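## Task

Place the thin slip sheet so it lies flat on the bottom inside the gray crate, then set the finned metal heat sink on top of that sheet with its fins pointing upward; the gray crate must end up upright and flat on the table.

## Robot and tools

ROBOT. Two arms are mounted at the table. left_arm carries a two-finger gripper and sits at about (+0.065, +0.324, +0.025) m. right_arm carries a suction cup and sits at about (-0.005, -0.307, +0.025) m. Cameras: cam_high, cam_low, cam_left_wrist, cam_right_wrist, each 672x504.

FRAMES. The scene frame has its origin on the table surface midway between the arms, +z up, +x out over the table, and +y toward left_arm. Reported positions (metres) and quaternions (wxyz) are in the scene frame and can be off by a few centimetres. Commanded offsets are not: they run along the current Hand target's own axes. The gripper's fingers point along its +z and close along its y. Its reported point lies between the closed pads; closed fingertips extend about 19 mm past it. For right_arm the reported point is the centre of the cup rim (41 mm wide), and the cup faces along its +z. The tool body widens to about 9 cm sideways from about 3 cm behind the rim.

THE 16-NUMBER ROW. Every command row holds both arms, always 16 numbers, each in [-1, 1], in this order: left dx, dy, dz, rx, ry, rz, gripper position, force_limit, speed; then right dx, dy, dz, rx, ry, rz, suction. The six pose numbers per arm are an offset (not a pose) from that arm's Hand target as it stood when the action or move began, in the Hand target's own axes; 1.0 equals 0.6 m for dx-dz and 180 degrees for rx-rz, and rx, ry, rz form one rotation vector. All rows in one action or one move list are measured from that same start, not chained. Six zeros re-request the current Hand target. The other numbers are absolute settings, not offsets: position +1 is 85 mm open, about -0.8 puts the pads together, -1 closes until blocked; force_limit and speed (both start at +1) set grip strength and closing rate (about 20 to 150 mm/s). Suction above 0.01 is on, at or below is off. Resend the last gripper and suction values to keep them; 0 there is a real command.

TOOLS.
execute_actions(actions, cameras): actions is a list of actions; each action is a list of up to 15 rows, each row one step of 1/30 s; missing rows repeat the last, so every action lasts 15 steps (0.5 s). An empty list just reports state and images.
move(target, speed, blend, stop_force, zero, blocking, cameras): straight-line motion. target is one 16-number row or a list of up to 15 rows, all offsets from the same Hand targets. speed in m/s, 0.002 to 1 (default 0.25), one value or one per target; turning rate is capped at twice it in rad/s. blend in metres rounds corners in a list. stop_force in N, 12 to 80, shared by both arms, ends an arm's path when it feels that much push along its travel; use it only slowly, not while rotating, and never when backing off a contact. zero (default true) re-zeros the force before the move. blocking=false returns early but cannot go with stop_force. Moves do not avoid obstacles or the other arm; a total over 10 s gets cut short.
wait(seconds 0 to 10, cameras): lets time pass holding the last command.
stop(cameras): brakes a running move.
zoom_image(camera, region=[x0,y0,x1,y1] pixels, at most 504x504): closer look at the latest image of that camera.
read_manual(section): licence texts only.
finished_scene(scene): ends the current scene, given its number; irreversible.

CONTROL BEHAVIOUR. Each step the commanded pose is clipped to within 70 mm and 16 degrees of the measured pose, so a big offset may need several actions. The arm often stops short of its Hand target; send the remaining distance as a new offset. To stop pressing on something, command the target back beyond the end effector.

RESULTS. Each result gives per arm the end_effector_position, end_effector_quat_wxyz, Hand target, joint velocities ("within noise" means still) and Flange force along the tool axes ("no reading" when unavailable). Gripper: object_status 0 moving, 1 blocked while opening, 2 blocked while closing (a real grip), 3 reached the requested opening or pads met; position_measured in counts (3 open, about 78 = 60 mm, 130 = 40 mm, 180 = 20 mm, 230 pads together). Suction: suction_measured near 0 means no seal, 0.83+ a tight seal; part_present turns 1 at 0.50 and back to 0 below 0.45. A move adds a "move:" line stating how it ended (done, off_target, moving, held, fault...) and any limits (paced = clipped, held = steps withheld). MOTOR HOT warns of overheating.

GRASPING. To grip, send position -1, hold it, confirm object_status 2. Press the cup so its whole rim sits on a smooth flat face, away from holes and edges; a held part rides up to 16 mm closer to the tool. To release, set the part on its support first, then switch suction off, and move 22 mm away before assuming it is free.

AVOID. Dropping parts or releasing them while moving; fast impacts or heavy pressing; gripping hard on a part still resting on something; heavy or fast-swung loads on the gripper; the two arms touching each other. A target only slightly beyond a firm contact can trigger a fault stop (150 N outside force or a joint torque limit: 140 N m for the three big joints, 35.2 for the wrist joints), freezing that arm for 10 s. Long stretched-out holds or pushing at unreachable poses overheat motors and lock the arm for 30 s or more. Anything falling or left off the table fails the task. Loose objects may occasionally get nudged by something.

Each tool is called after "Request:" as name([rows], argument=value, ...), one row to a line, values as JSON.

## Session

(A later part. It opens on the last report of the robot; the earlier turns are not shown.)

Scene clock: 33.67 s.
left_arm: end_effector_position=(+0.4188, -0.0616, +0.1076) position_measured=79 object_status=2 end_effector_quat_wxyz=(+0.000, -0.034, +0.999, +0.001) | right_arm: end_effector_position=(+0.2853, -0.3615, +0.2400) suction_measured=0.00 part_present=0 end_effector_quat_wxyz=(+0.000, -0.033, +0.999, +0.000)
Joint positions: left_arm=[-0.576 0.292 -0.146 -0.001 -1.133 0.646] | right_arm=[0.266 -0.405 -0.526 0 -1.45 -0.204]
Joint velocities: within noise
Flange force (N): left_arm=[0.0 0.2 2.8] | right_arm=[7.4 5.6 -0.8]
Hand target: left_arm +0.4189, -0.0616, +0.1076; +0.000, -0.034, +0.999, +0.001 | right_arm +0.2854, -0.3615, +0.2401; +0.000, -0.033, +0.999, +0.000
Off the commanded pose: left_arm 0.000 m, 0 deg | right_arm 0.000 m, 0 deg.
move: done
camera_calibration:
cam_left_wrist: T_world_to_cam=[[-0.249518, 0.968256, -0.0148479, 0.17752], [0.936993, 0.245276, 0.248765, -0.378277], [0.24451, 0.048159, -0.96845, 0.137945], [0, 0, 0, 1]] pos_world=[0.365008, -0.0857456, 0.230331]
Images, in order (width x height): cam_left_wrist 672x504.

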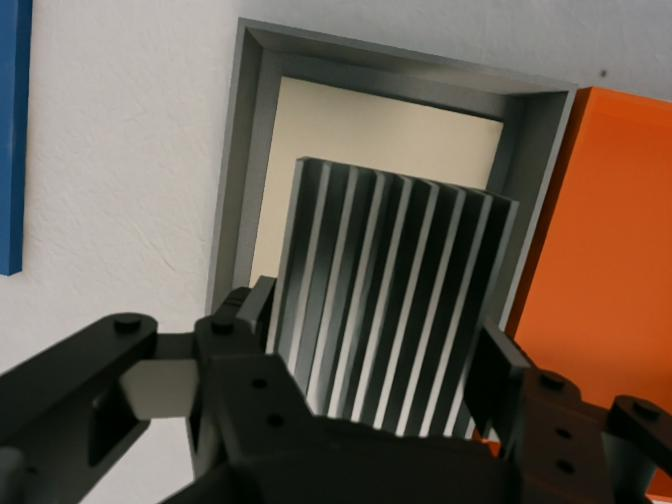

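Request:
move(target=[0,0.0015,0.111,0,0,0,-1,-0.5,-0.8,0,0,0,0,0,0,0], speed=0.12, cameras=["cam_left_wrist","cam_low"])

Request:
move(target=[0,0,0.05,0,0,0,-1,-0.5,-0.8,0,0,0,0,0,0,0], speed=0.015, stop_force=12, cameras=["cam_left_wrist","cam_low"])

Scene clock: 35.17 s.
left_arm: end_effector_position=(+0.4188, -0.0606, +0.0410) position_measured=79 object_status=2 end_effector_quat_wxyz=(+0.000, -0.034, +0.999, +0.001) | right_arm: end_effector_position=(+0.2854, -0.3615, +0.2401) suction_measured=0.00 part_present=0 end_effector_quat_wxyz=(+0.000, -0.033, +0.999, +0.000)
Joint positions: left_arm=[-0.574 0.371 -0.216 -0.001 -0.984 0.644] | right_arm=[0.266 -0.405 -0.525 0 -1.45 -0.204]
Joint velocities: within noise
Flange force (N): left_arm=[0.7 1.3 1.3] | right_arm=[6.8 7.1 -1.8]
Hand target: left_arm +0.4188, -0.0606, +0.0410; +0.000, -0.034, +0.999, +0.001 | right_arm +0.2854, -0.3615, +0.2401; +0.000, -0.033, +0.999, +0.000
Off the commanded pose: left_arm 0.000 m, 0 deg | right_arm 0.000 m, 0 deg.
move: done
camera_calibration:
cam_left_wrist: T_world_to_cam=[[-0.249516, 0.968257, -0.0148475, 0.175562], [0.936993, 0.245274, 0.248765, -0.361955], [0.24451, 0.048159, -0.96845, 0.0733981], [0, 0, 0, 1]] pos_world=[0.365008, -0.0847456, 0.163731]
Images, in order (width x height): cam_low 672x504, cam_left_wrist 672x504.

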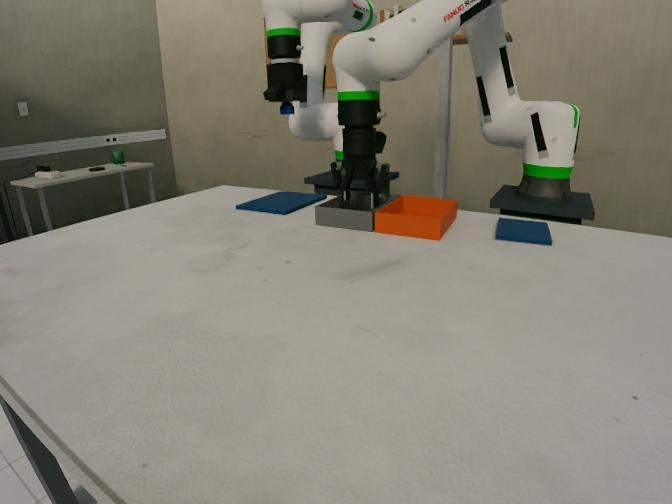

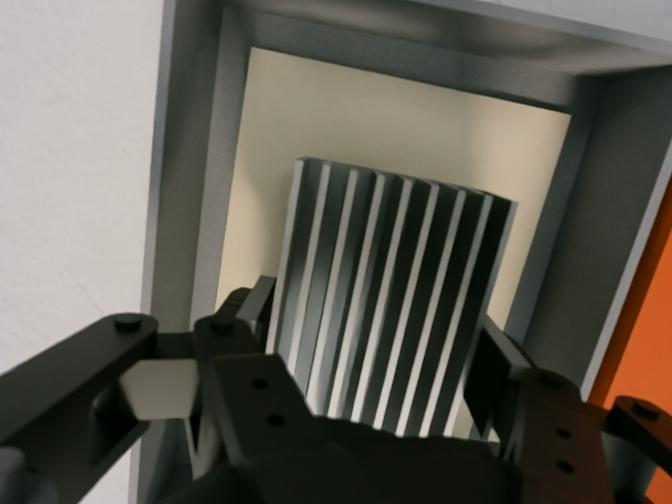

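Scene clock: 36.43 s.
left_arm: end_effector_position=(+0.4189, -0.0607, +0.0314) position_measured=79 object_status=2 end_effector_quat_wxyz=(+0.000, -0.034, +0.999, +0.000) | right_arm: end_effector_position=(+0.2854, -0.3615, +0.2401) suction_measured=0.00 part_present=0 end_effector_quat_wxyz=(+0.000, -0.033, +0.999, +0.000)
Joint positions: left_arm=[-0.574 0.385 -0.224 -0.001 -0.962 0.644] | right_arm=[0.266 -0.405 -0.525 0 -1.45 -0.204]
Joint velocities: within noise
Flange force (N): left_arm=[0.0 2.5 -27.1] | right_arm=[7.1 6.6 -1.4]
Hand target: left_arm +0.4189, -0.0607, +0.0313; +0.000, -0.034, +0.999, +0.000 (not the last commanded pose) | right_arm +0.2854, -0.3615, +0.2401; +0.000, -0.033, +0.999, +0.000
Off the commanded pose: left_arm 0.020 m, 0 deg | right_arm 0.000 m, 0 deg.
move: contact (left_arm)
camera_calibration:
cam_left_wrist: T_world_to_cam=[[-0.249725, 0.968197, -0.0152581, 0.175674], [0.936882, 0.24557, 0.248894, -0.35959], [0.244726, 0.04786, -0.96841, 0.0639722], [0, 0, 0, 1]] pos_world=[0.365108, -0.0848438, 0.154132]
Images, in order (width x height): cam_low 672x504, cam_left_wrist 672x504.

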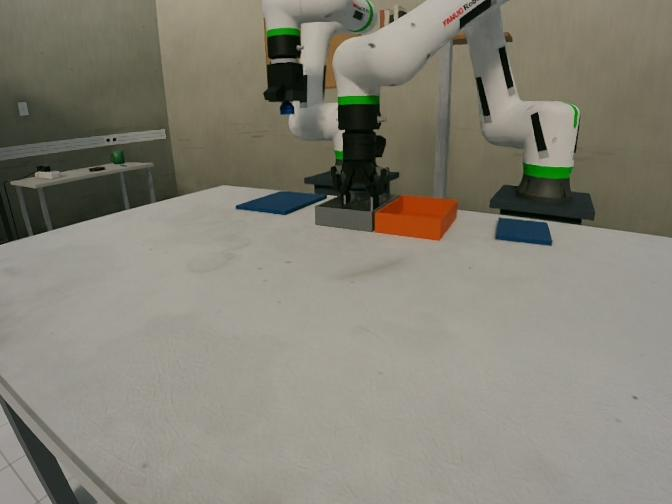

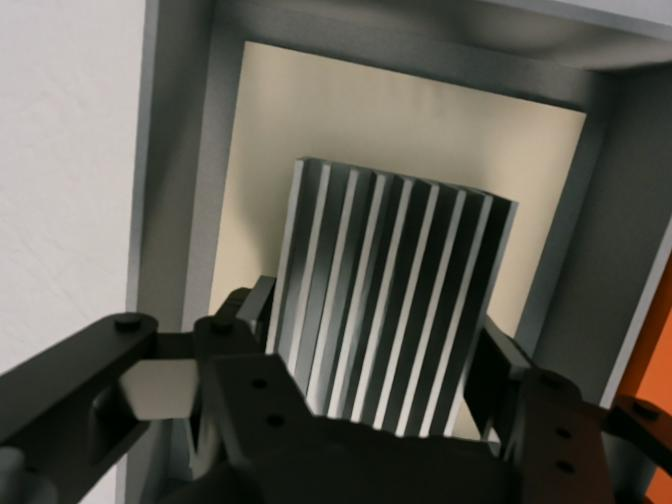

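Request:
move(target=[0,0,-0.001,0,0,0,0.75,-0.5,-0.5,0,0,0,0,0,0,0], speed=0.05, cameras=[])

Request:
move([
  [0,0,-0.12,0,0,0,0.75,-0.5,-0.5,0,0,0,0,0,0,0],
  [0,0.35,-0.3,0,0,0,0.75,-0.5,-0.5,0,0,0,0,0,0,0],
], speed=[0.1,0.25], blend=[0.02,0], cameras=["cam_high","cam_low"])

Request:
zoom_image(camera="cam_high", region=[320, 120, 400, 230])

Request:
zoom_image(camera="cam_low", region=[300, 150, 420, 240])

Scene clock: 37.67 s.
left_arm: end_effector_position=(+0.4189, -0.0607, +0.0319) position_measured=35 object_status=0 end_effector_quat_wxyz=(+0.000, -0.034, +0.999, +0.000) | right_arm: end_effector_position=(+0.2854, -0.3615, +0.2401) suction_measured=0.00 part_present=0 end_effector_quat_wxyz=(+0.000, -0.033, +0.999, +0.000)
Joint positions: left_arm=[-0.574 0.384 -0.224 -0.001 -0.963 0.644] | right_arm=[0.266 -0.405 -0.525 0 -1.45 -0.204]
Joint velocities: within noise
Flange force (N): left_arm=[0.4 0.6 -0.5] | right_arm=[8.4 6.8 -1.5]
Hand target: left_arm +0.4189, -0.0607, +0.0319; +0.000, -0.034, +0.999, +0.000 | right_arm +0.2854, -0.3615, +0.2401; +0.000, -0.033, +0.999, +0.000
Off the commanded pose: left_arm 0.000 m, 0 deg | right_arm 0.000 m, 0 deg.
move: done
No camera images: "cameras" was empty.

Scene clock: 39.87 s.
left_arm: end_effector_position=(+0.4046, +0.1486, +0.2121) position_measured=35 object_status=3 end_effector_quat_wxyz=(+0.000, -0.034, +0.999, +0.000) | right_arm: end_effector_position=(+0.2854, -0.3615, +0.2401) suction_measured=0.00 part_present=0 end_effector_quat_wxyz=(+0.000, -0.033, +0.999, +0.000)
Joint positions: left_arm=[-0.128 -0.149 -0.361 -0.001 -1.358 0.198] | right_arm=[0.266 -0.405 -0.525 0 -1.45 -0.204]
Joint velocities: within noise
Flange force (N): left_arm=[-1.2 -0.1 0.7] | right_arm=[7.8 7.4 -1.6]
Hand target: left_arm +0.4046, +0.1487, +0.2121; +0.000, -0.034, +0.999, +0.000 | right_arm +0.2854, -0.3615, +0.2401; +0.000, -0.033, +0.999, +0.000
Off the commanded pose: left_arm 0.000 m, 0 deg | right_arm 0.000 m, 0 deg.
move: done
Images, in order (width x height): cam_high 672x504, cam_low 672x504.

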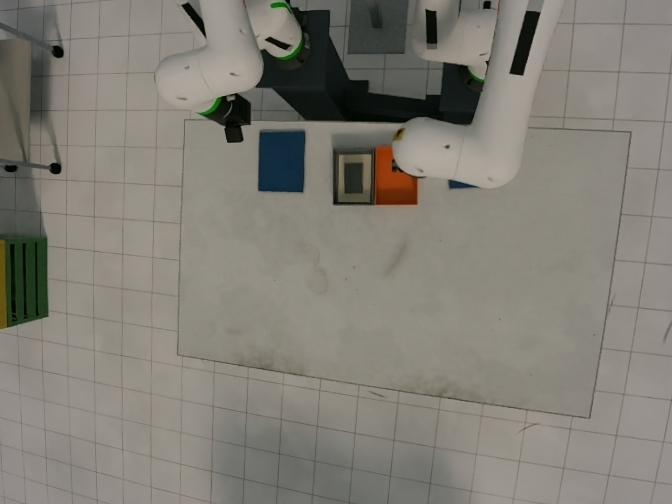

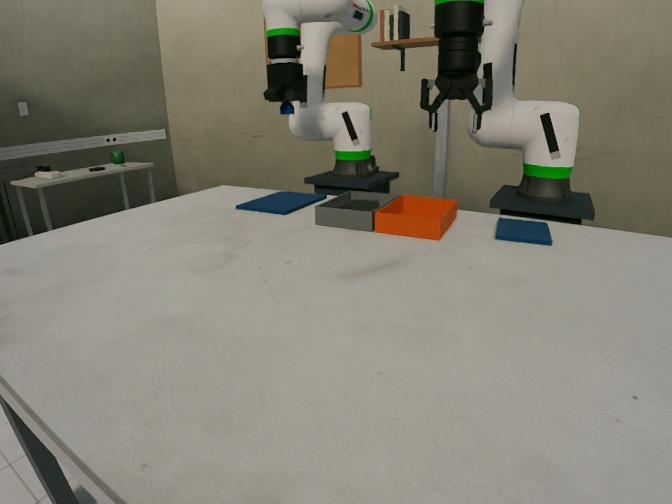

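Scaled by 4.582 from the camera's 672x504 image, which has a finer 960x720 frame.

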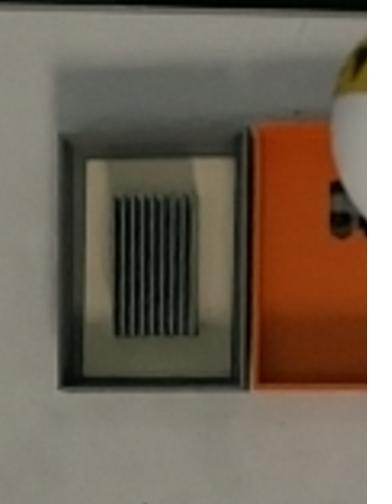

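Scaled by 4.200 from the camera's 672x504 image, which has a finer 960x720 frame.

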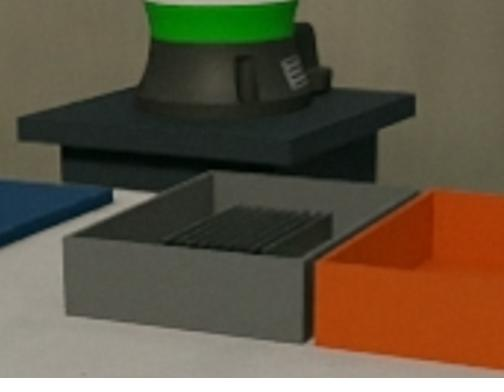

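Request:
finished_scene(scene=3)

The scene is finished: the task was done.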